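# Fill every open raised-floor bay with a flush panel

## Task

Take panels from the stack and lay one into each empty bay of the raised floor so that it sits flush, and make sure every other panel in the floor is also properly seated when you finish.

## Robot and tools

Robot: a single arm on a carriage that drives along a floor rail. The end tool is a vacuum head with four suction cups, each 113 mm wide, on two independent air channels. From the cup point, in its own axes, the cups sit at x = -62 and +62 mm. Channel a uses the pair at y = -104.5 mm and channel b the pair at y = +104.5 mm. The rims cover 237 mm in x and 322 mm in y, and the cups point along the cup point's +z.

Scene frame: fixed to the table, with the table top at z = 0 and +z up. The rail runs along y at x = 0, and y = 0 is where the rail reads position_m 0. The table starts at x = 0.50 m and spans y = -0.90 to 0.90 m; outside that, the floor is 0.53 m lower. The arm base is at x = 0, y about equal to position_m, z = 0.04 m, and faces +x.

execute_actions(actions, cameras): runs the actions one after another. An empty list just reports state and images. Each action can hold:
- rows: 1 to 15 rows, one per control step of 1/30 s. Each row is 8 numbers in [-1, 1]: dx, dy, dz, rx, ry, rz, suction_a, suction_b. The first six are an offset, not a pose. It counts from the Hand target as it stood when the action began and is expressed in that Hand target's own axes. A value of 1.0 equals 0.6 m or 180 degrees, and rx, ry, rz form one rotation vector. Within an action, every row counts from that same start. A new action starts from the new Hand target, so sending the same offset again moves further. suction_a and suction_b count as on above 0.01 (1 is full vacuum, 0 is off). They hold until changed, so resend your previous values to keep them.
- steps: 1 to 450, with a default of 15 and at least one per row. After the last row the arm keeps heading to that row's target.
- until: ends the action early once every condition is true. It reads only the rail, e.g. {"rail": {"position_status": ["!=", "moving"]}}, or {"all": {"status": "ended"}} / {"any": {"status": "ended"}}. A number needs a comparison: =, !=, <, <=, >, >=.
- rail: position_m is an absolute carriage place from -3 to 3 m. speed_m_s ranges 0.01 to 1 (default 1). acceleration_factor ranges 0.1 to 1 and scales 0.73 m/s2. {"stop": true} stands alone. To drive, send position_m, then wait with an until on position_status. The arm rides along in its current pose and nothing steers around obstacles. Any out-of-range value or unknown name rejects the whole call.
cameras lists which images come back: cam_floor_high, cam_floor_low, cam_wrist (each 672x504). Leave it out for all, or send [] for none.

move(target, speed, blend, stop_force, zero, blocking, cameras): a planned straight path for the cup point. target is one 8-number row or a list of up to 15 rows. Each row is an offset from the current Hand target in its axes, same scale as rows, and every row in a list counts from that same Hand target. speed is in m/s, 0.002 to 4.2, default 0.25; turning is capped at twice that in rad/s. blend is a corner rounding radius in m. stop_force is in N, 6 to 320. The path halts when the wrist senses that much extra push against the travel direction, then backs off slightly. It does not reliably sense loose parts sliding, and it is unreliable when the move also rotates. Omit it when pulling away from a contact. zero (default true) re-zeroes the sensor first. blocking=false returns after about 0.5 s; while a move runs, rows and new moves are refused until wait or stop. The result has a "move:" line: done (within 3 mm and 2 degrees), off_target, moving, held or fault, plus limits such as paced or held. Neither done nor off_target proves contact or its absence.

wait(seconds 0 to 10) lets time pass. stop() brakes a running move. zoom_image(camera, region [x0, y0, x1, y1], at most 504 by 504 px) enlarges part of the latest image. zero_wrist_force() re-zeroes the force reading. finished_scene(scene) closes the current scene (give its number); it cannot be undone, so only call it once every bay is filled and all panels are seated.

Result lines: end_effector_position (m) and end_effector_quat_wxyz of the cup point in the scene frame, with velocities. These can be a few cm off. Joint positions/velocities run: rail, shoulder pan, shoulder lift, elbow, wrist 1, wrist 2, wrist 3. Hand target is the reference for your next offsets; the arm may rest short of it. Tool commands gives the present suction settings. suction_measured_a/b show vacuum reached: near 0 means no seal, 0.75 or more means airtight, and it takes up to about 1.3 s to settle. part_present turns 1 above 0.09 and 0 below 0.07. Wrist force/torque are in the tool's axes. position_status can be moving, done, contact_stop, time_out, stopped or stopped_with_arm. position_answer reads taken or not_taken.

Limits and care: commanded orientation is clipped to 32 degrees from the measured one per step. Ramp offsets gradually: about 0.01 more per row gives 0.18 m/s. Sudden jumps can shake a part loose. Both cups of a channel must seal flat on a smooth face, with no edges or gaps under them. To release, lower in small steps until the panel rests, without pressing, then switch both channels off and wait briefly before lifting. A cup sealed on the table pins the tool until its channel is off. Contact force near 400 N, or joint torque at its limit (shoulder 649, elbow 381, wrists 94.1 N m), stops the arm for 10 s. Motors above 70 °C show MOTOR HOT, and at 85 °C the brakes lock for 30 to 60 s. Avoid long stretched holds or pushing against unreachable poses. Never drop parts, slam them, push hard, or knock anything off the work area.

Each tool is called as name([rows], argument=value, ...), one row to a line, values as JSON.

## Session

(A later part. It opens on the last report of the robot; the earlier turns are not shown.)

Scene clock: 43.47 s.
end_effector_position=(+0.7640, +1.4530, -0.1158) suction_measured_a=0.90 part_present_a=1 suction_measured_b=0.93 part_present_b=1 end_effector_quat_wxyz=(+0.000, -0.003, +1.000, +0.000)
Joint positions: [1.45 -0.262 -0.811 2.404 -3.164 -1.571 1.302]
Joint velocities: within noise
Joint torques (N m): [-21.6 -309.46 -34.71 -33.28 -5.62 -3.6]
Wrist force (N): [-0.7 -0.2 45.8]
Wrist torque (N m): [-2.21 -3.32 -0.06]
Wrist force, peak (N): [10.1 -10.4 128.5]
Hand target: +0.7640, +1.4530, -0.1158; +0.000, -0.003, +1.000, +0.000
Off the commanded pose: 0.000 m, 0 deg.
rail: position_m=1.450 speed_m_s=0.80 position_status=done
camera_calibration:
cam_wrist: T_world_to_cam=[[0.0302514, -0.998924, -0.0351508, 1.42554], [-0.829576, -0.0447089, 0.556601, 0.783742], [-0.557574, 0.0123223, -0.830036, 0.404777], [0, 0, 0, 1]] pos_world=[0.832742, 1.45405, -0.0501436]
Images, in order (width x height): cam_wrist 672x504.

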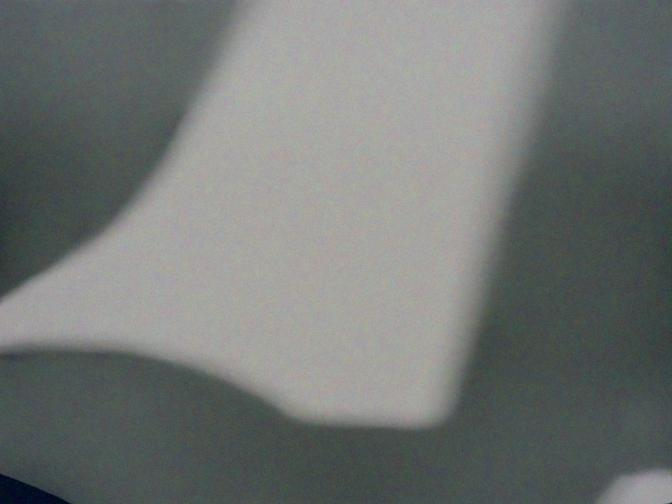

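move(target=[0, 0, -0.4, 0, 0, 0, 1, 1], speed=0.12)

execute_actions([
  {"rail":{"position_m":2.65,"speed_m_s":0.5,"acceleration_factor":0.4},"steps":300,"until":{"rail":{"position_status":["!=","moving"]}}},
])

Scene clock: 46.37 s.
end_effector_position=(+0.7640, +1.4530, +0.1240) suction_measured_a=0.90 part_present_a=1 suction_measured_b=0.93 part_present_b=1 end_effector_quat_wxyz=(+0.000, -0.003, +1.000, +0.000) end_effector_velocity=(+0.001, -0.001, +0.002) end_effector_angular_velocity=(+0.000, +0.001, +0.000)
Joint positions: [1.45 -0.262 -1.218 2.395 -2.748 -1.571 1.302]
Joint velocities: [0 -0.001 -0.003 -0.002 0.005 -0.001 0]
Joint torques (N m): [-12.32 -250.19 -120.99 -25.84 -1.97 -3.61]
Wrist force (N): [-0.3 -1.0 45.3]
Wrist torque (N m): [-2.41 -3.39 -0.08]
Wrist force, peak (N): [-1.7 -1.0 57.5]
Hand target: +0.7640, +1.4530, +0.1242; +0.000, -0.003, +1.000, +0.000
Off the commanded pose: 0.000 m, 0 deg.
rail: position_m=1.450 speed_m_s=0.80 position_status=done
move: done
camera_calibration:
cam_wrist: T_world_to_cam=[[0.0302514, -0.998924, -0.0351508, 1.43406], [-0.829576, -0.0447089, 0.556601, 0.650273], [-0.557574, 0.0123223, -0.830036, 0.603818], [0, 0, 0, 1]] pos_world=[0.832742, 1.45415, 0.189656]

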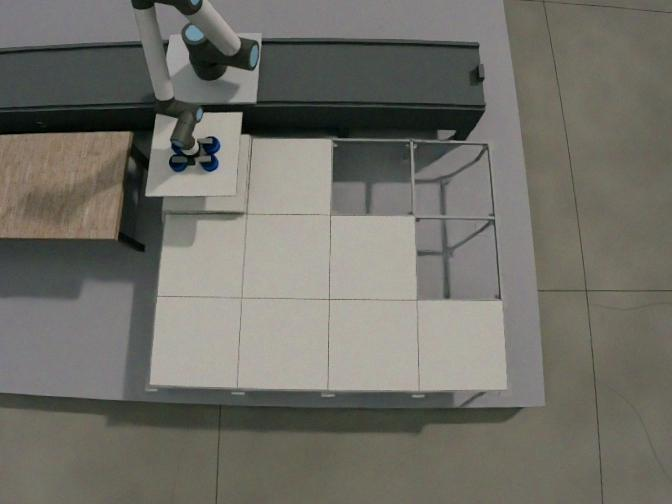

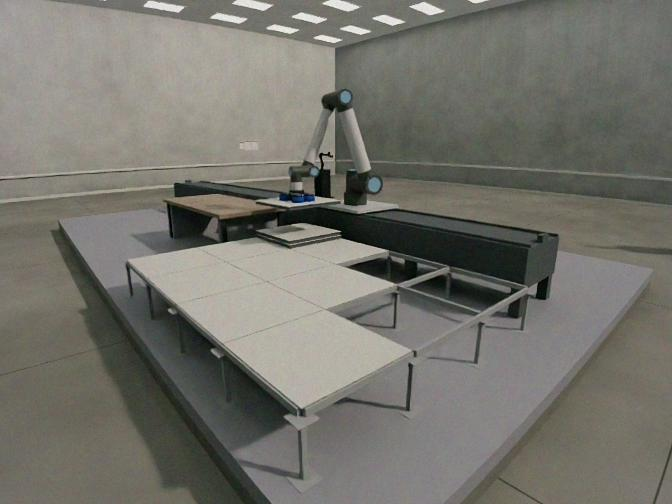

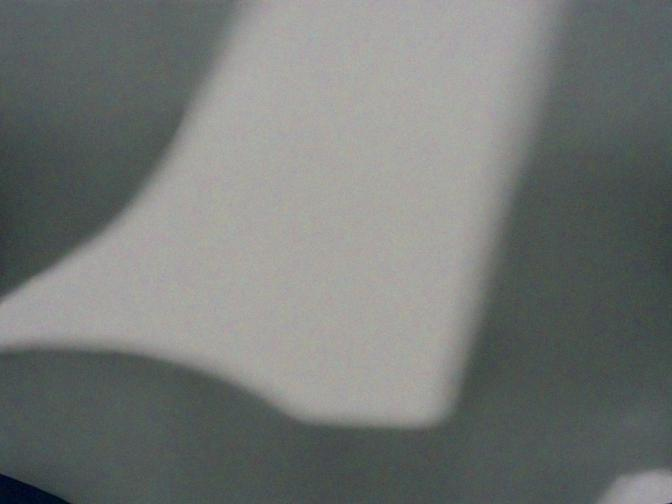

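Scene clock: 50.73 s.
end_effector_position=(+0.7640, +2.6530, +0.1242) suction_measured_a=0.90 part_present_a=1 suction_measured_b=0.93 part_present_b=1 end_effector_quat_wxyz=(+0.000, -0.003, +1.000, +0.000)
Joint positions: [2.65 -0.262 -1.218 2.395 -2.747 -1.571 1.302]
Joint velocities: within noise
Joint torques (N m): [-28.26 -254.2 -91.07 -29.29 -4.27 -4.33]
Wrist force (N): [0.1 -1.0 45.3]
Wrist torque (N m): [-2.43 -3.45 -0.10]
Wrist force, peak (N): [0.4 -13.1 45.5]
Hand target: +0.7640, +2.6530, +0.1242; +0.000, -0.003, +1.000, +0.000
Tool commands: tool/suction_a=+1.0 tool/suction_b=+1.0
Off the commanded pose: 0.000 m, 0 deg.
rail: position_m=2.650 speed_m_s=0.50 position_status=done
camera_calibration:
cam_wrist: T_world_to_cam=[[0.0302514, -0.998924, -0.0351508, 2.63268], [-0.829576, -0.0447089, 0.556601, 0.703808], [-0.557574, 0.0123223, -0.830036, 0.589198], [0, 0, 0, 1]] pos_world=[0.832742, 2.65405, 0.189856]

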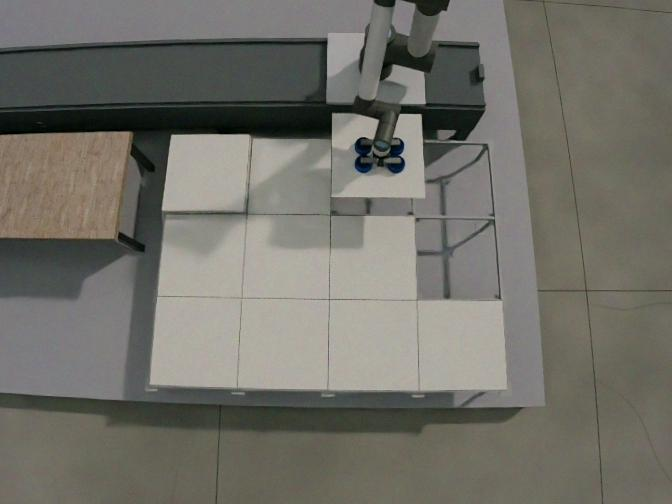

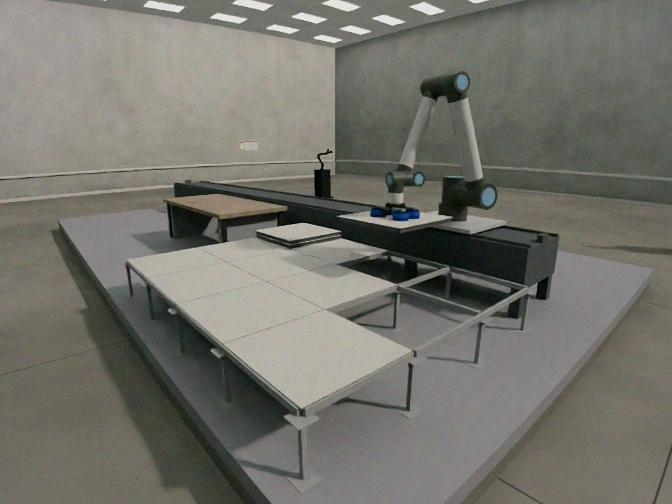

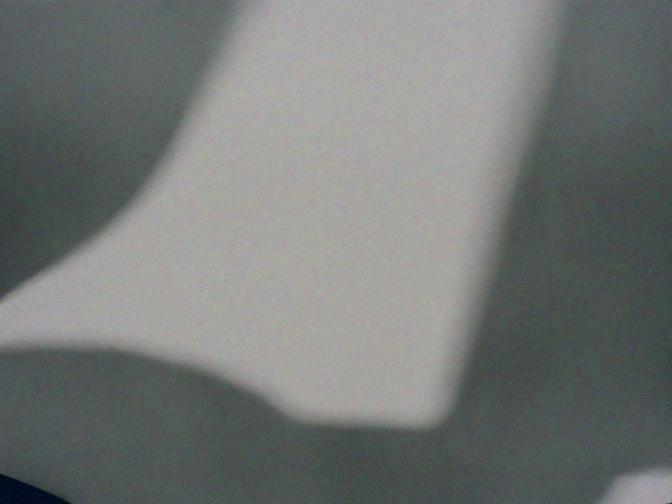

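move(target=[-0.0013, -0.005, 0.4903, 0, 0, 0.0022, 1, 1], speed=0.12, cameras=[])

move(target=[0, 0, 0.15, 0, 0, 0, 1, 1], speed=0.01, stop_force=25)

Scene clock: 53.97 s.
end_effector_position=(+0.7648, +2.6500, -0.1698) suction_measured_a=0.90 part_present_a=1 suction_measured_b=0.93 part_present_b=1 end_effector_quat_wxyz=(+0.000, +0.000, +1.000, +0.000)
Joint positions: [2.65 -0.266 -0.719 2.386 -3.238 -1.571 1.305]
Joint velocities: within noise
Joint torques (N m): [-39.36 -265.24 -26.99 -34.9 -2.74 4.5]
Wrist force (N): [0.0 -0.7 45.6]
Wrist torque (N m): [-2.33 -3.46 -0.07]
Wrist force, peak (N): [1.3 0.4 58.0]
Hand target: +0.7648, +2.6500, -0.1700; +0.000, +0.000, +1.000, +0.000
Off the commanded pose: 0.000 m, 0 deg.
rail: position_m=2.650 speed_m_s=0.50 position_status=done
move: done
No camera images: "cameras" was empty.

Scene clock: 62.07 s.
end_effector_position=(+0.7649, +2.6499, -0.2379) suction_measured_a=0.90 part_present_a=1 suction_measured_b=0.93 part_present_b=1 end_effector_quat_wxyz=(+0.000, +0.000, +1.000, +0.000)
Joint positions: [2.65 -0.266 -0.606 2.356 -3.321 -1.571 1.305]
Joint velocities: within noise
Joint torques (N m): [-36.84 -295.55 26.67 -17.37 1.65 3.52]
Wrist force (N): [-5.3 -2.0 25.9]
Wrist torque (N m): [1.91 -8.66 -0.48]
Wrist force, peak (N): [-0.1 -0.2 45.7]
Hand target: +0.7649, +2.6499, -0.2379; +0.000, +0.000, +1.000, +0.000 (not the last commanded pose)
Off the commanded pose: 0.022 m, 0 deg.
rail: position_m=2.650 speed_m_s=0.50 position_status=done
move: contact
camera_calibration:
cam_wrist: T_world_to_cam=[[0.0233849, -0.999112, -0.0350572, 2.6227], [-0.83001, -0.0389496, 0.556387, 0.890994], [-0.557258, 0.0160868, -0.830183, 0.278912], [0, 0, 0, 1]] pos_world=[0.833628, 2.65058, -0.172245]

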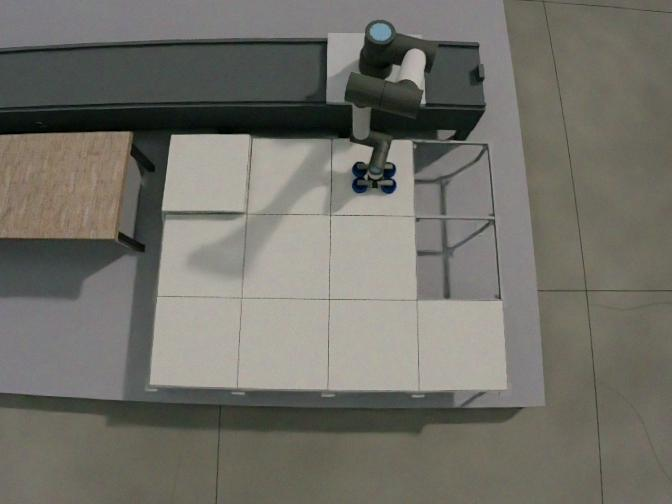

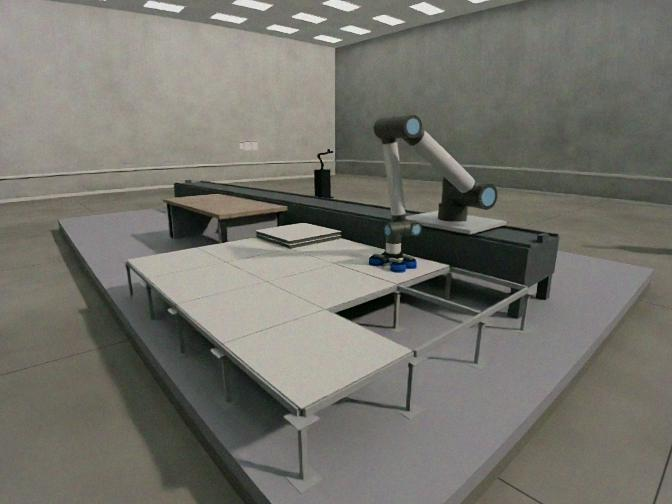

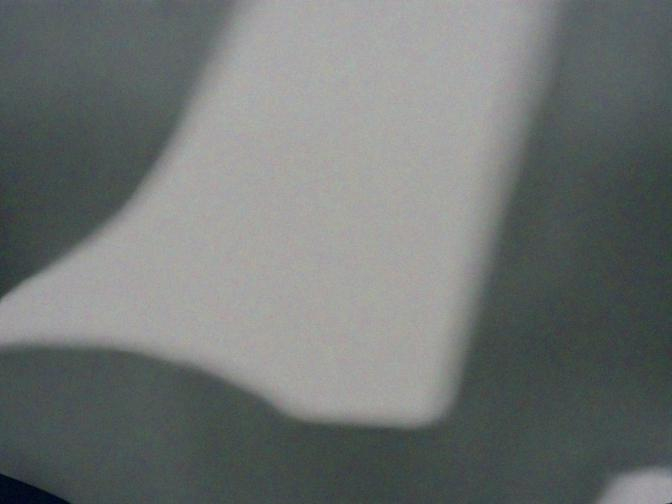

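move(target=[0, 0, 0.02, 0, 0, 0, 1, 1], speed=0.005, stop_force=25)

zoom_image(camera="cam_floor_high", region=[310, 120, 430, 230])

zoom_image(camera="cam_floor_low", region=[300, 230, 460, 310])

Scene clock: 63.63 s.
end_effector_position=(+0.7649, +2.6499, -0.2384) suction_measured_a=0.90 part_present_a=1 suction_measured_b=0.93 part_present_b=1 end_effector_quat_wxyz=(+0.000, +0.000, +1.000, +0.000)
Joint positions: [2.65 -0.266 -0.605 2.356 -3.322 -1.571 1.305]
Joint velocities: within noise
Joint torques (N m): [-35.95 -276.58 26 -10.85 0.97 3.72]
Wrist force (N): [5.2 1.7 3.5]
Wrist torque (N m): [5.00 -15.29 -0.08]
Wrist force, peak (N): [-5.9 -2.0 26.7]
Hand target: +0.7649, +2.6499, -0.2384; +0.000, +0.000, +1.000, +0.000 (not the last commanded pose)
Off the commanded pose: 0.011 m, 0 deg.
rail: position_m=2.650 speed_m_s=0.50 position_status=done
move: contact
camera_calibration:
cam_wrist: T_world_to_cam=[[0.0233892, -0.999112, -0.0350565, 2.62268], [-0.830056, -0.0389515, 0.556318, 0.891304], [-0.557189, 0.016087, -0.83023, 0.278431], [0, 0, 0, 1]] pos_world=[0.833629, 2.65058, -0.172745]

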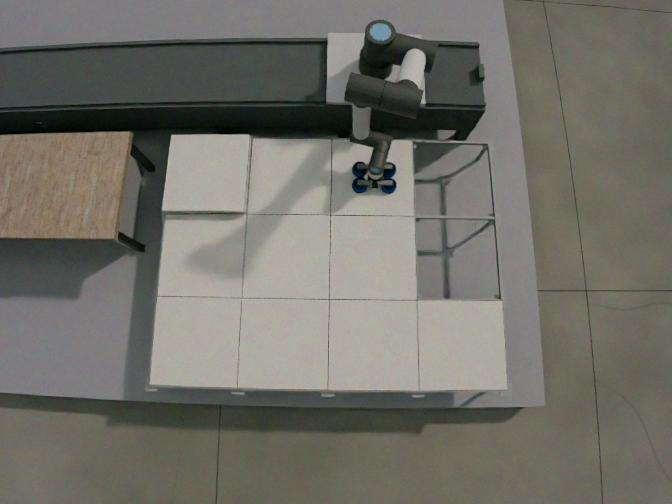

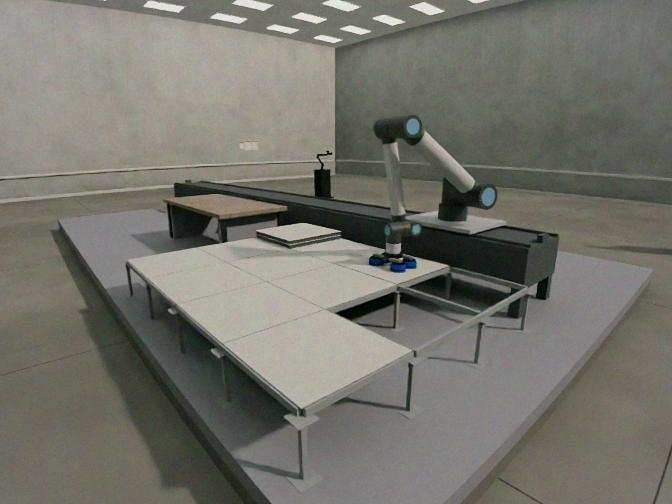

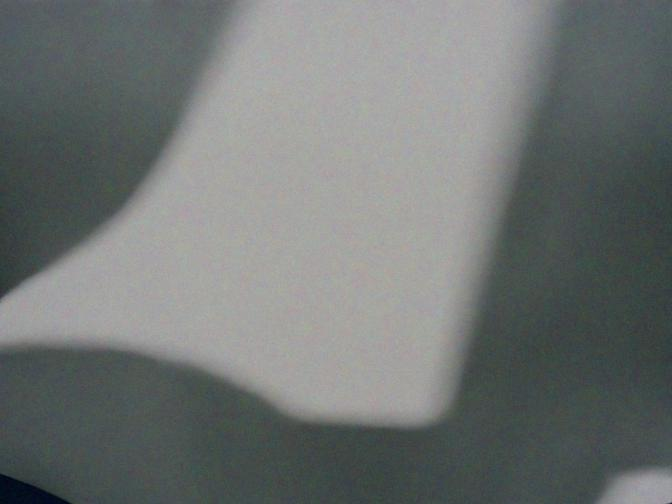

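Scaled by 4.200 from the camera's 672x504 image, which has a finer 960x720 frame.

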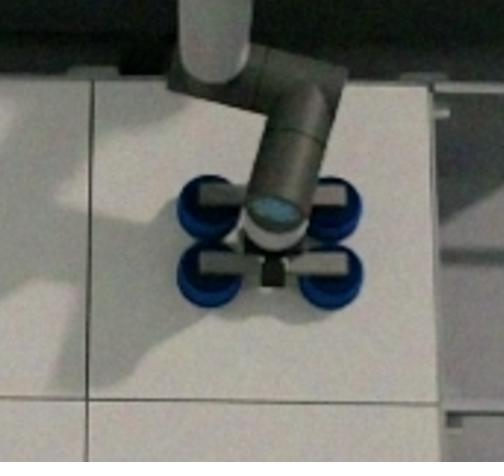

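Scaled by 3.150 from the camera's 672x504 image, which has a finer 960x720 frame.

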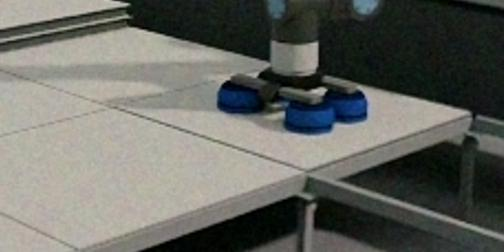

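move(target=[0, 0, 0.02, 0, 0, 0, 1, 1], speed=0.004, stop_force=60, cameras=[])

Scene clock: 65.23 s.
end_effector_position=(+0.7650, +2.6499, -0.2396) suction_measured_a=0.90 part_present_a=1 suction_measured_b=0.93 part_present_b=1 end_effector_quat_wxyz=(+0.000, +0.000, +1.000, +0.000)
Joint positions: [2.65 -0.266 -0.603 2.355 -3.324 -1.571 1.305]
Joint velocities: within noise
Joint torques (N m): [-37.2 -241.47 16.1 5.65 1.3 2.85]
Wrist force (N): [35.3 -0.1 -52.2]
Wrist torque (N m): [7.29 -31.46 -1.37]
Wrist force, peak (N): [40.6 -1.4 -61.5]
Hand target: +0.7649, +2.6499, -0.2396; +0.000, +0.000, +1.000, +0.000 (not the last commanded pose)
Off the commanded pose: 0.011 m, 0 deg.
rail: position_m=2.650 speed_m_s=0.50 position_status=done
move: contact
No camera images: "cameras" was empty.

move(target=[0.002, 0, -0.002, 0, 0, 0, 1, 1], speed=0.005, cameras=[])

Scene clock: 66.17 s.
end_effector_position=(+0.7634, +2.6501, -0.2387) suction_measured_a=0.90 part_present_a=1 suction_measured_b=0.93 part_present_b=1 end_effector_quat_wxyz=(+0.000, +0.000, +1.000, +0.000)
Joint positions: [2.65 -0.266 -0.605 2.358 -3.324 -1.571 1.304]
Joint velocities: within noise
Joint torques (N m): [-36.37 -318.03 4.02 -31.29 -4.25 0.17]
Wrist force (N): [15.1 2.2 45.8]
Wrist torque (N m): [-2.25 -3.63 -1.97]
Wrist force, peak (N): [34.7 -0.1 -52.2]
Hand target: +0.7637, +2.6499, -0.2384; +0.000, +0.000, +1.000, +0.000
Off the commanded pose: 0.000 m, 0 deg.
rail: position_m=2.650 speed_m_s=0.50 position_status=done
move: done
No camera images: "cameras" was empty.

move(target=[0, 0, 0.02, 0, 0, 0, 1, 1], speed=0.004, stop_force=60, cameras=[])

Scene clock: 68.27 s.
end_effector_position=(+0.7639, +2.6499, -0.2418) suction_measured_a=0.90 part_present_a=1 suction_measured_b=0.93 part_present_b=1 end_effector_quat_wxyz=(+0.001, +0.000, +1.000, +0.000)
Joint positions: [2.65 -0.266 -0.599 2.356 -3.328 -1.571 1.304]
Joint velocities: within noise
Joint torques (N m): [-37.46 -286.13 -14.82 -16.57 12.93 14.27]
Wrist force (N): [52.3 8.8 -9.7]
Wrist torque (N m): [11.86 -18.36 -10.83]
Wrist force, peak (N): [57.3 12.0 -23.0]
Hand target: +0.7638, +2.6499, -0.2418; +0.001, +0.000, +1.000, +0.000 (not the last commanded pose)
Off the commanded pose: 0.009 m, 0 deg.
rail: position_m=2.650 speed_m_s=0.50 position_status=done
move: contact
No camera images: "cameras" was empty.

move(target=[0.0025, 0, -0.002, 0, 0, 0, 1, 1], speed=0.005, cameras=[])

move(target=[0, 0, 0.02, 0, 0, 0, 1, 1], speed=0.004, stop_force=60, cameras=[])

Scene clock: 69.10 s.
end_effector_position=(+0.7624, +2.6499, -0.2407) suction_measured_a=0.90 part_present_a=1 suction_measured_b=0.93 part_present_b=1 end_effector_quat_wxyz=(+0.000, +0.000, +1.000, +0.000)
Joint positions: [2.65 -0.267 -0.601 2.358 -3.329 -1.571 1.304]
Joint velocities: within noise
Joint torques (N m): [-37.09 -309.46 23.39 -34.93 -4.11 -4.28]
Wrist force (N): [-0.5 -0.8 44.9]
Wrist torque (N m): [-2.30 -3.36 -0.03]
Wrist force, peak (N): [51.9 8.4 -9.0]
Hand target: +0.7623, +2.6499, -0.2406; +0.001, +0.000, +1.000, +0.000
Off the commanded pose: 0.000 m, 0 deg.
rail: position_m=2.650 speed_m_s=0.50 position_status=done
move: done
No camera images: "cameras" was empty.

Scene clock: 70.33 s.
end_effector_position=(+0.7625, +2.6498, -0.2421) suction_measured_a=0.90 part_present_a=1 suction_measured_b=0.93 part_present_b=1 end_effector_quat_wxyz=(+0.001, +0.000, +1.000, +0.000)
Joint positions: [2.65 -0.267 -0.598 2.357 -3.332 -1.571 1.304]
Joint velocities: within noise
Joint torques (N m): [-36.87 -260.6 6.22 -6.68 9.47 -4.72]
Wrist force (N): [20.3 9.5 -43.2]
Wrist torque (N m): [12.59 -12.75 1.01]
Wrist force, peak (N): [21.1 7.2 -65.7]
Hand target: +0.7624, +2.6498, -0.2421; +0.001, +0.000, +1.000, +0.000 (not the last commanded pose)
Off the commanded pose: 0.010 m, 0 deg.
rail: position_m=2.650 speed_m_s=0.50 position_status=done
move: contact
No camera images: "cameras" was empty.

execute_actions([
  {"rows":[[0,0,-0.001,0,0,0,1,1]],"steps":20},
  {"rows":[[0,0,0,0,0,0,0,0]],"steps":60},
], cameras=[])

move(target=[0, 0, -0.03, 0, 0, 0, 0, 0], speed=0.02, cameras=[])

Scene clock: 73.37 s.
end_effector_position=(+0.7624, +2.6498, -0.2415) suction_measured_a=0.00 part_present_a=0 suction_measured_b=0.00 part_present_b=0 end_effector_quat_wxyz=(+0.001, +0.000, +1.000, +0.000)
Joint positions: [2.65 -0.267 -0.599 2.358 -3.331 -1.571 1.304]
Joint velocities: within noise
Joint torques (N m): [-21.8 50.54 5.17 40.61 -6.56 -2.15]
Wrist force (N): [-12.9 15.5 -310.3]
Wrist torque (N m): [1.36 1.08 1.38]
Wrist force, peak (N): [-13.1 15.8 -310.9]
Hand target: +0.7624, +2.6498, -0.2415; +0.001, +0.000, +1.000, +0.000
Off the commanded pose: 0.000 m, 0 deg.
rail: position_m=2.650 speed_m_s=0.50 position_status=done
No camera images: "cameras" was empty.

Scene clock: 74.63 s.
end_effector_position=(+0.7624, +2.6498, -0.2237) suction_measured_a=0.00 part_present_a=0 suction_measured_b=0.00 part_present_b=0 end_effector_quat_wxyz=(+0.001, +0.000, +1.000, +0.000)
Joint positions: [2.65 -0.267 -0.628 2.367 -3.311 -1.571 1.304]
Joint velocities: within noise
Joint torques (N m): [-2.4 -170.94 37.64 3.51 -6.26 0.82]
Wrist force (N): [-22.7 10.0 -40.1]
Wrist torque (N m): [0.81 0.82 0.47]
Wrist force, peak (N): [-13.0 15.8 -310.5]
Hand target: +0.7624, +2.6498, -0.2235; +0.001, +0.000, +1.000, +0.000
Off the commanded pose: 0.000 m, 0 deg.
rail: position_m=2.650 speed_m_s=0.50 position_status=done
move: done
No camera images: "cameras" was empty.

move(target=[-0.004, 0.0003, -0.506, 0, 0.0006, 0, 0, 0])

zoom_image(camera="cam_wrist", region=[40, 290, 130, 380])

zoom_image(camera="cam_wrist", region=[540, 310, 630, 400])

zoom_image(camera="cam_floor_high", region=[310, 120, 430, 230])

zoom_image(camera="cam_floor_low", region=[300, 230, 460, 310])

Scene clock: 76.87 s.
end_effector_position=(+0.7644, +2.6503, +0.0799) suction_measured_a=0.00 part_present_a=0 suction_measured_b=0.00 part_present_b=0 end_effector_quat_wxyz=(+0.000, +0.000, +1.000, +0.000)
Joint positions: [2.65 -0.265 -1.147 2.406 -2.83 -1.572 1.305]
Joint velocities: within noise
Joint torques (N m): [-14.27 -160.66 -56.18 -4.81 -3.03 -5.42]
Wrist force (N): [-1.4 2.8 -2.5]
Wrist torque (N m): [0.51 0.25 -0.05]
Wrist force, peak (N): [-22.6 9.9 -40.2]
Hand target: +0.7644, +2.6502, +0.0801; +0.000, +0.000, +1.000, +0.000
Off the commanded pose: 0.000 m, 0 deg.
rail: position_m=2.650 speed_m_s=0.50 position_status=done
move: done
camera_calibration:
cam_wrist: T_world_to_cam=[[0.0234341, -0.999133, -0.0344125, 2.63407], [-0.829527, -0.0386449, 0.557127, 0.712531], [-0.557974, 0.0154904, -0.829714, 0.544629], [0, 0, 0, 1]] pos_world=[0.833226, 2.65088, 0.145561]

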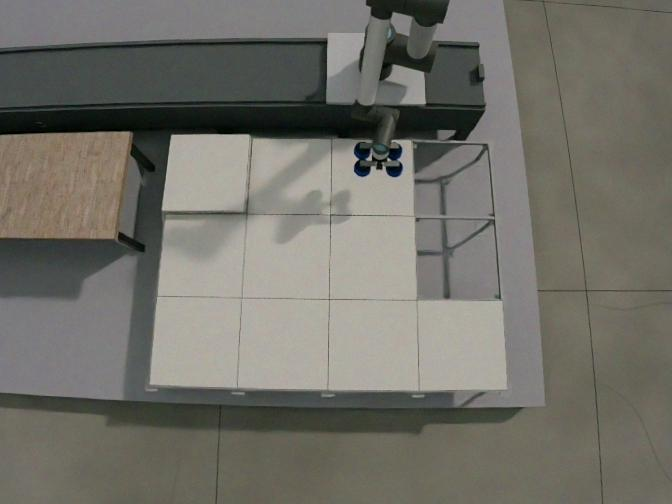

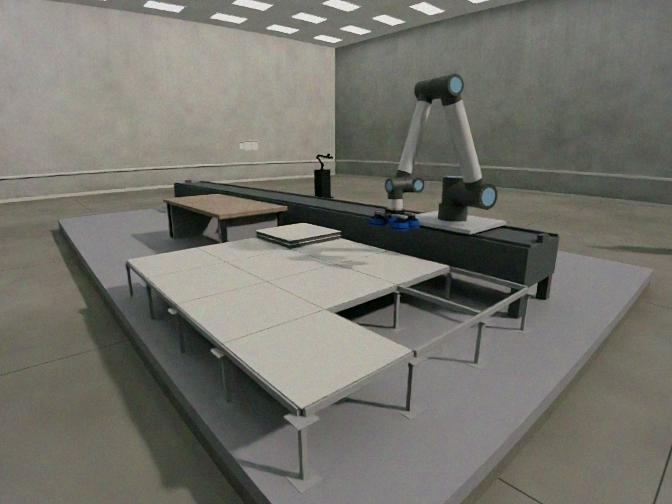

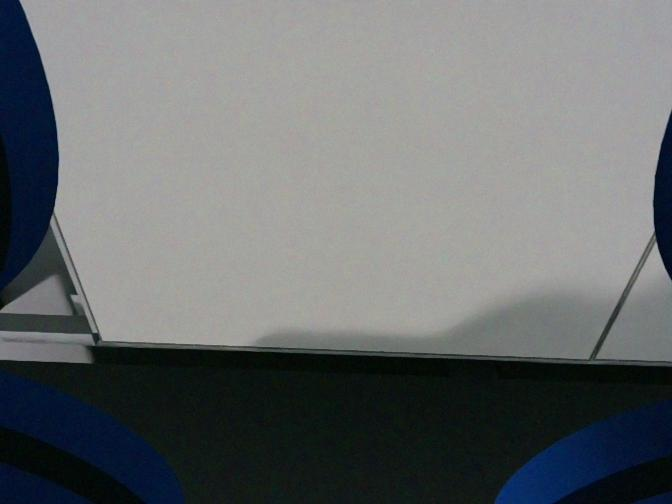

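Scaled by 5.600 from the camera's 672x504 image, which has a finer 960x720 frame.

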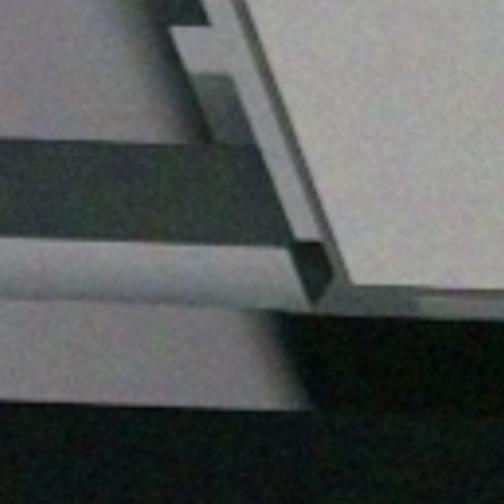

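Scaled by 5.600 from the camera's 672x504 image, which has a finer 960x720 frame.

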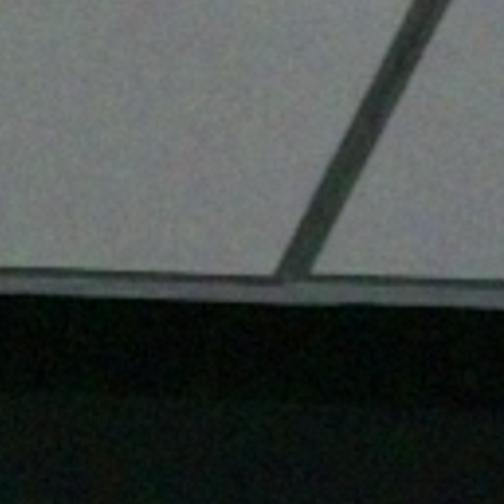

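Scaled by 4.200 from the camera's 672x504 image, which has a finer 960x720 frame.

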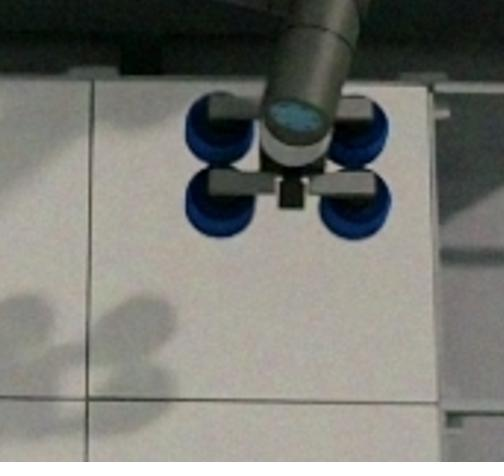

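Scaled by 3.150 from the camera's 672x504 image, which has a finer 960x720 frame.

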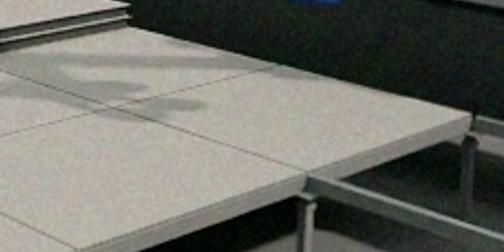

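move(target=[-0.0007, 0.4163, 0, 0, 0, 0, 0, 0], cameras=[])

execute_actions([
  {"rail":{"position_m":1.8,"speed_m_s":0.8,"acceleration_factor":0.7},"steps":200,"until":{"rail":{"position_status":["!=","moving"]}}},
], cameras=["cam_wrist"])

zoom_image(camera="cam_wrist", region=[40, 290, 130, 380])

zoom_image(camera="cam_wrist", region=[540, 310, 630, 400])

move(target=[0, 0, -0.1768, 0, 0, 0, 0, 0], cameras=[])

execute_actions([
  {"rail":{"position_m":1.2,"speed_m_s":0.8,"acceleration_factor":0.7},"steps":200,"until":{"rail":{"position_status":["!=","moving"]}}},
], cameras=["cam_wrist"])

Scene clock: 79.37 s.
end_effector_position=(+0.7648, +2.8997, +0.0800) suction_measured_a=0.00 part_present_a=0 suction_measured_b=0.00 part_present_b=0 end_effector_quat_wxyz=(+0.000, +0.000, +1.000, +0.000)
Joint positions: [2.65 0.063 -1.124 2.348 -2.794 -1.571 1.634]
Joint velocities: within noise
Joint torques (N m): [40.19 -118.94 -53.95 -5.85 -4.08 4.04]
Wrist force (N): [-2.0 2.5 -3.3]
Wrist torque (N m): [0.43 0.32 0.05]
Wrist force, peak (N): [-1.5 5.6 -3.3]
Hand target: +0.7648, +2.9000, +0.0800; +0.000, +0.000, +1.000, +0.000
Off the commanded pose: 0.000 m, 0 deg.
rail: position_m=2.650 speed_m_s=0.50 position_status=done
move: done
No camera images: "cameras" was empty.

Scene clock: 82.20 s.
end_effector_position=(+0.7648, +2.0500, +0.0800) suction_measured_a=0.00 part_present_a=0 suction_measured_b=0.00 part_present_b=0 end_effector_quat_wxyz=(+0.000, +0.000, +1.000, +0.000)
Joint positions: [1.8 0.064 -1.124 2.348 -2.794 -1.572 1.634]
Joint velocities: within noise
Joint torques (N m): [23.37 -127.51 -39.93 -8.26 0.54 3.32]
Wrist force (N): [-2.0 2.4 -3.4]
Wrist torque (N m): [0.41 0.32 0.05]
Wrist force, peak (N): [-2.2 4.3 -3.3]
Hand target: +0.7648, +2.0500, +0.0800; +0.000, +0.000, +1.000, +0.000
Tool commands: tool/suction_a=+0.0 tool/suction_b=+0.0
Off the commanded pose: 0.000 m, 0 deg.
rail: position_m=1.800 speed_m_s=0.80 position_status=done
camera_calibration:
cam_wrist: T_world_to_cam=[[0.0233792, -0.999131, -0.0344961, 2.03443], [-0.82953, -0.0386459, 0.557124, 0.689672], [-0.557973, 0.0155904, -0.829713, 0.553943], [0, 0, 0, 1]] pos_world=[0.833626, 2.05068, 0.14556]
Images, in order (width x height): cam_wrist 672x504.

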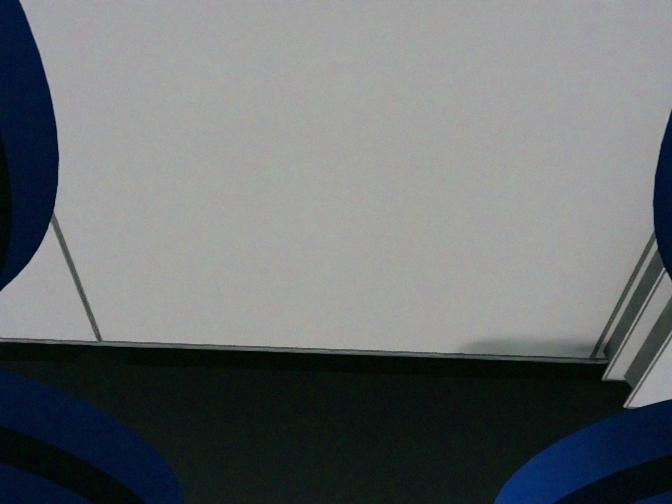

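Scaled by 5.600 from the camera's 672x504 image, which has a finer 960x720 frame.

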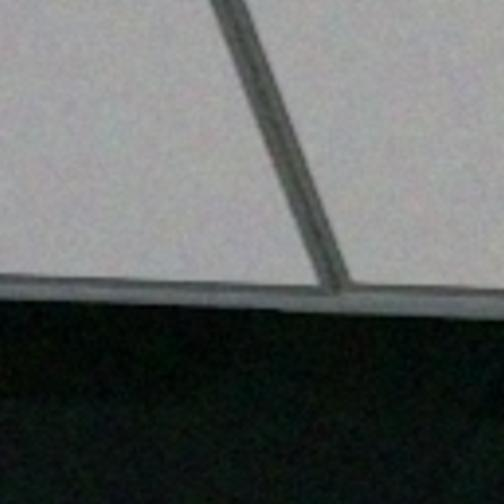

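Scaled by 5.600 from the camera's 672x504 image, which has a finer 960x720 frame.

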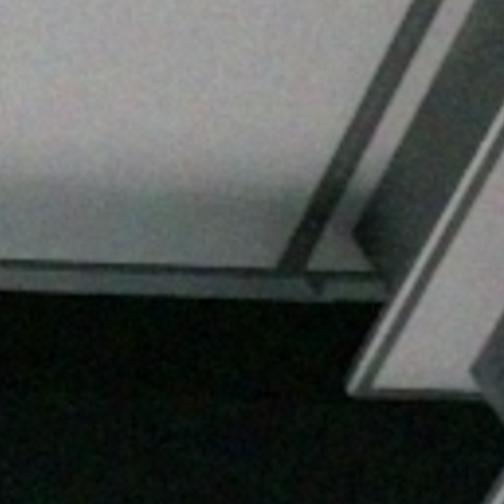

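Scene clock: 83.33 s.
end_effector_position=(+0.7648, +2.0501, +0.1858) suction_measured_a=0.00 part_present_a=0 suction_measured_b=0.00 part_present_b=0 end_effector_quat_wxyz=(+0.000, +0.000, +1.000, +0.000)
Joint positions: [1.8 0.064 -1.277 2.314 -2.607 -1.571 1.635]
Joint velocities: within noise
Joint torques (N m): [-27.35 -148.54 -73.36 -5.77 -1.12 -3.9]
Wrist force (N): [-2.2 2.1 -3.5]
Wrist torque (N m): [0.35 0.32 -0.04]
Wrist force, peak (N): [-1.7 2.4 -6.5]
Hand target: +0.7649, +2.0500, +0.1860; +0.000, +0.000, +1.000, +0.000
Off the commanded pose: 0.000 m, 0 deg.
rail: position_m=1.800 speed_m_s=0.80 position_status=done
move: done
No camera images: "cameras" was empty.

Scene clock: 85.77 s.
end_effector_position=(+0.7649, +1.4500, +0.1860) suction_measured_a=0.00 part_present_a=0 suction_measured_b=0.00 part_present_b=0 end_effector_quat_wxyz=(+0.000, +0.000, +1.000, +0.000)
Joint positions: [1.2 0.064 -1.278 2.314 -2.607 -1.571 1.635]
Joint velocities: within noise
Joint torques (N m): [6.68 -146.85 -58.76 -7.33 -2.34 -3.93]
Wrist force (N): [-2.1 2.0 -3.4]
Wrist torque (N m): [0.33 0.31 -0.04]
Wrist force, peak (N): [-2.0 3.7 -4.1]
Hand target: +0.7649, +1.4501, +0.1860; +0.000, +0.000, +1.000, +0.000
Tool commands: tool/suction_a=+0.0 tool/suction_b=+0.0
Off the commanded pose: 0.000 m, 0 deg.
rail: position_m=1.200 speed_m_s=0.80 position_status=done
camera_calibration:
cam_wrist: T_world_to_cam=[[0.0232957, -0.999135, -0.0344413, 1.43867], [-0.829533, -0.0385461, 0.557126, 0.607314], [-0.557972, 0.0155915, -0.829713, 0.651383], [0, 0, 0, 1]] pos_world=[0.833725, 1.45068, 0.251661]
Images, in order (width x height): cam_wrist 672x504.

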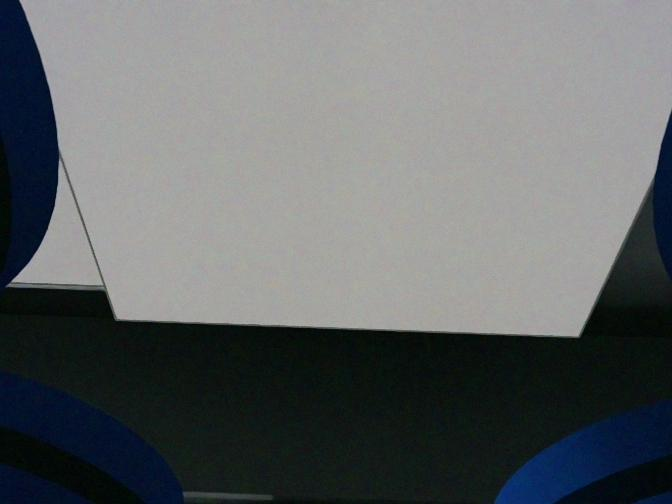

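move(target=[0, 0, 0.0593, 0, 0, 0, 0, 0], cameras=["cam_wrist"])

zoom_image(camera="cam_wrist", region=[60, 280, 150, 370])

zoom_image(camera="cam_wrist", region=[540, 310, 630, 400])

Scene clock: 86.97 s.
end_effector_position=(+0.7648, +1.4500, +0.1506) suction_measured_a=0.00 part_present_a=0 suction_measured_b=0.00 part_present_b=0 end_effector_quat_wxyz=(+0.000, +0.000, +1.000, +0.000)
Joint positions: [1.2 0.064 -1.229 2.328 -2.67 -1.571 1.634]
Joint velocities: within noise
Joint torques (N m): [-1.5 -105.26 -37.88 -14.42 -2.24 -2.57]
Wrist force (N): [-2.0 2.6 -3.1]
Wrist torque (N m): [0.40 0.30 0.04]
Wrist force, peak (N): [-2.3 1.9 -4.9]
Hand target: +0.7648, +1.4500, +0.1505; +0.000, +0.000, +1.000, +0.000
Off the commanded pose: 0.000 m, 0 deg.
rail: position_m=1.200 speed_m_s=0.80 position_status=done
move: done
camera_calibration:
cam_wrist: T_world_to_cam=[[0.0233792, -0.999131, -0.0344961, 1.43739], [-0.82953, -0.0386459, 0.557124, 0.627096], [-0.557973, 0.0155904, -0.829713, 0.621958], [0, 0, 0, 1]] pos_world=[0.833626, 1.45068, 0.21626]
Images, in order (width x height): cam_wrist 672x504.

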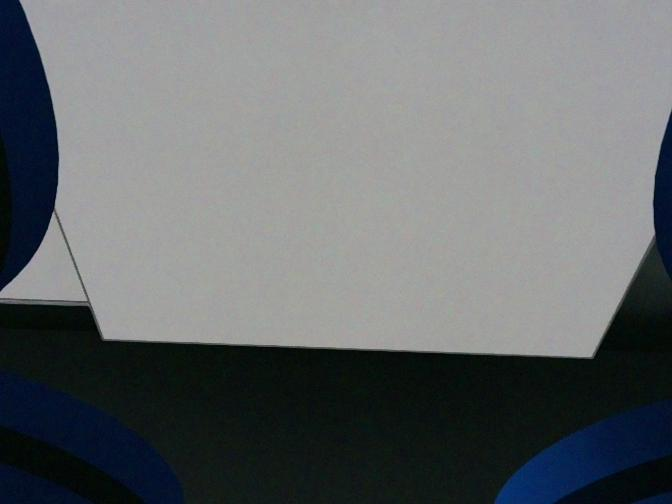

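Scaled by 5.600 from the camera's 672x504 image, which has a finer 960x720 frame.

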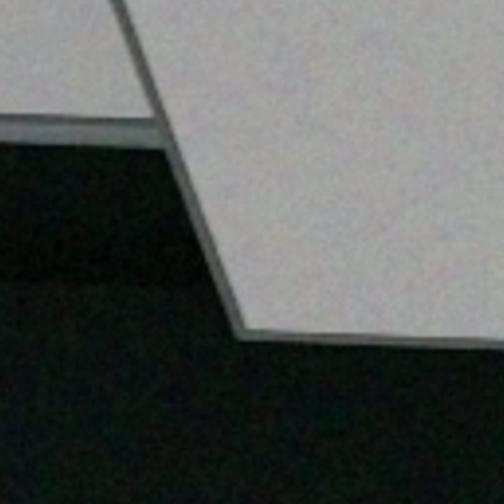

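Scaled by 5.600 from the camera's 672x504 image, which has a finer 960x720 frame.

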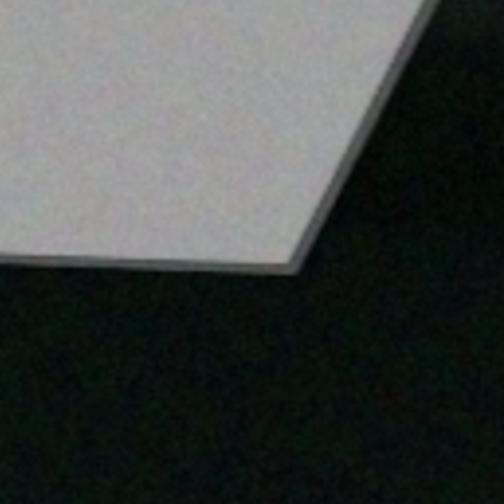

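move(target=[0.0393, -0.0227, 0.472, 0, 0, 0.00138, 0, 0], cameras=[])

move(target=[0, 0, 0.05, 0, 0, 0, 0, 0], speed=0.01, stop_force=20, cameras=[])

execute_actions([
  {"rows":[[0,0,0,0,0,0,1,1]],"steps":75},
], cameras=[])

Scene clock: 89.20 s.
end_effector_position=(+0.7411, +1.4362, -0.1325) suction_measured_a=0.00 part_present_a=0 suction_measured_b=0.00 part_present_b=0 end_effector_quat_wxyz=(+0.000, +0.002, +1.000, +0.000)
Joint positions: [1.2 0.047 -0.783 2.379 -3.167 -1.572 1.623]
Joint velocities: within noise
Joint torques (N m): [-45.35 -148.81 -26.4 -13.74 3.53 -4.09]
Wrist force (N): [-2.0 3.0 -3.2]
Wrist torque (N m): [0.58 0.28 0.00]
Wrist force, peak (N): [-2.5 2.7 -6.3]
Hand target: +0.7411, +1.4362, -0.1327; +0.000, +0.002, +1.000, +0.000
Off the commanded pose: 0.000 m, 0 deg.
rail: position_m=1.200 speed_m_s=0.80 position_status=done
move: done
No camera images: "cameras" was empty.

Scene clock: 92.37 s.
end_effector_position=(+0.7411, +1.4362, -0.1511) suction_measured_a=0.00 part_present_a=0 suction_measured_b=0.00 part_present_b=0 end_effector_quat_wxyz=(+0.000, +0.002, +1.000, +0.000)
Joint positions: [1.2 0.047 -0.752 2.374 -3.192 -1.571 1.622]
Joint velocities: within noise
Joint torques (N m): [-31.98 -186.39 6.61 -4.57 3.65 -4.21]
Wrist force (N): [1.5 2.6 -22.6]
Wrist torque (N m): [0.52 0.03 0.01]
Wrist force, peak (N): [2.1 2.6 -26.7]
Hand target: +0.7411, +1.4362, -0.1511; +0.000, +0.002, +1.000, +0.000 (not the last commanded pose)
Off the commanded pose: 0.012 m, 0 deg.
rail: position_m=1.200 speed_m_s=0.80 position_status=done
move: contact
No camera images: "cameras" was empty.

Scene clock: 95.07 s.
end_effector_position=(+0.7411, +1.4362, -0.1511) suction_measured_a=0.90 part_present_a=1 suction_measured_b=0.93 part_present_b=1 end_effector_quat_wxyz=(+0.000, +0.002, +1.000, +0.000)
Joint positions: [1.2 0.047 -0.752 2.374 -3.192 -1.571 1.622]
Joint velocities: within noise
Joint torques (N m): [32.78 -293.15 -28.34 -34.65 -2.16 4.5]
Wrist force (N): [-3.4 -0.1 28.6]
Wrist torque (N m): [-0.33 1.20 0.03]
Wrist force, peak (N): [33.0 -0.5 -143.8]
Hand target: +0.7411, +1.4362, -0.1511; +0.000, +0.002, +1.000, +0.000
Off the commanded pose: 0.000 m, 0 deg.
rail: position_m=1.200 speed_m_s=0.80 position_status=done
No camera images: "cameras" was empty.

move([
  [0,0,-0.08,0,0,0,1,1],
  [0.0072, 0.0072, -0.45, 0, 0, -0.00138, 1, 1],
], speed=0.12, blend=0.02, cameras=[])

execute_actions([
  {"rail":{"position_m":3.0,"speed_m_s":0.6,"acceleration_factor":0.4},"steps":300,"until":{"rail":{"position_status":["!=","moving"]}}},
])

Scene clock: 98.07 s.
end_effector_position=(+0.7369, +1.4407, +0.1187) suction_measured_a=0.90 part_present_a=1 suction_measured_b=0.93 part_present_b=1 end_effector_quat_wxyz=(+0.000, +0.000, +1.000, +0.000)
Joint positions: [1.2 0.054 -1.202 2.38 -2.748 -1.571 1.624]
Joint velocities: within noise
Joint torques (N m): [36.16 -265.49 -118.01 -27.99 0.99 3.93]
Wrist force (N): [-2.6 -0.5 27.8]
Wrist torque (N m): [-0.48 1.11 0.01]
Wrist force, peak (N): [-4.6 -0.1 39.6]
Hand target: +0.7370, +1.4407, +0.1189; +0.000, +0.000, +1.000, +0.000
Off the commanded pose: 0.000 m, 0 deg.
rail: position_m=1.200 speed_m_s=0.80 position_status=done
move: done
No camera images: "cameras" was empty.

Scene clock: 103.37 s.
end_effector_position=(+0.7370, +3.2407, +0.1189) suction_measured_a=0.90 part_present_a=1 suction_measured_b=0.93 part_present_b=1 end_effector_quat_wxyz=(+0.000, +0.000, +1.000, +0.000)
Joint positions: [3 0.054 -1.202 2.38 -2.748 -1.571 1.624]
Joint velocities: within noise
Joint torques (N m): [-0.86 -255.49 -92.36 -31.2 0.03 1.23]
Wrist force (N): [-2.7 -0.2 28.1]
Wrist torque (N m): [-0.44 1.11 -0.01]
Wrist force, peak (N): [-2.9 -5.9 28.7]
Hand target: +0.7370, +3.2407, +0.1189; +0.000, +0.000, +1.000, +0.000
Tool commands: tool/suction_a=+1.0 tool/suction_b=+1.0
Off the commanded pose: 0.000 m, 0 deg.
rail: position_m=3.000 speed_m_s=0.60 position_status=done
camera_calibration:
cam_wrist: T_world_to_cam=[[0.0233792, -0.999131, -0.0344961, 3.22609], [-0.82953, -0.0386459, 0.557124, 0.690872], [-0.557973, 0.0155904, -0.829713, 0.552088], [0, 0, 0, 1]] pos_world=[0.805726, 3.24138, 0.18446]

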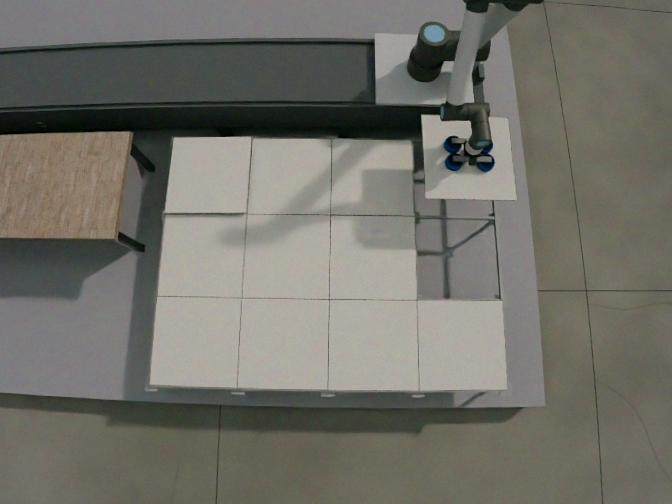

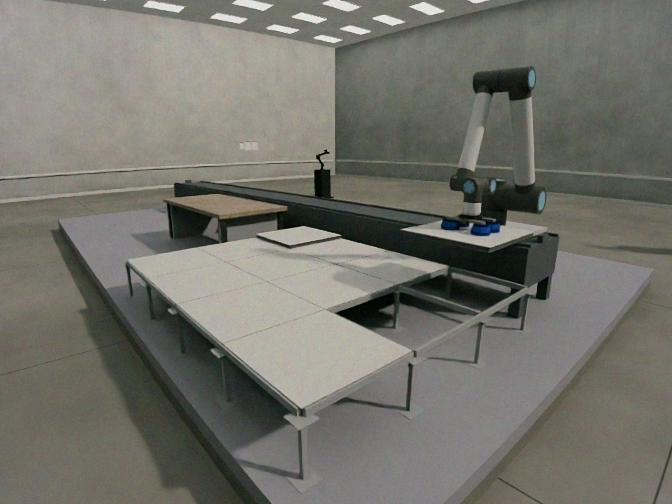

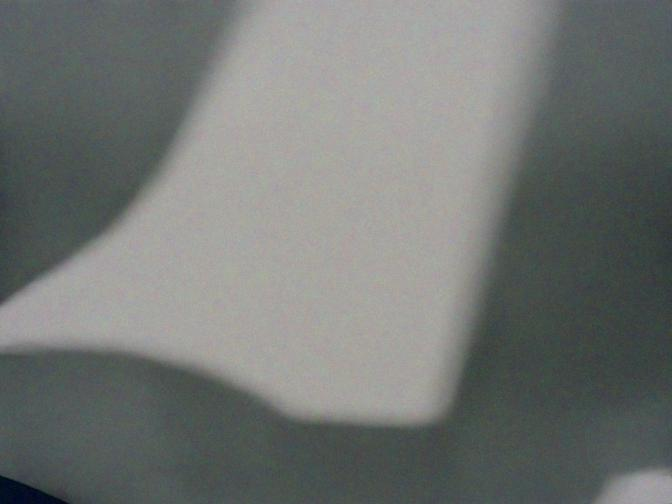

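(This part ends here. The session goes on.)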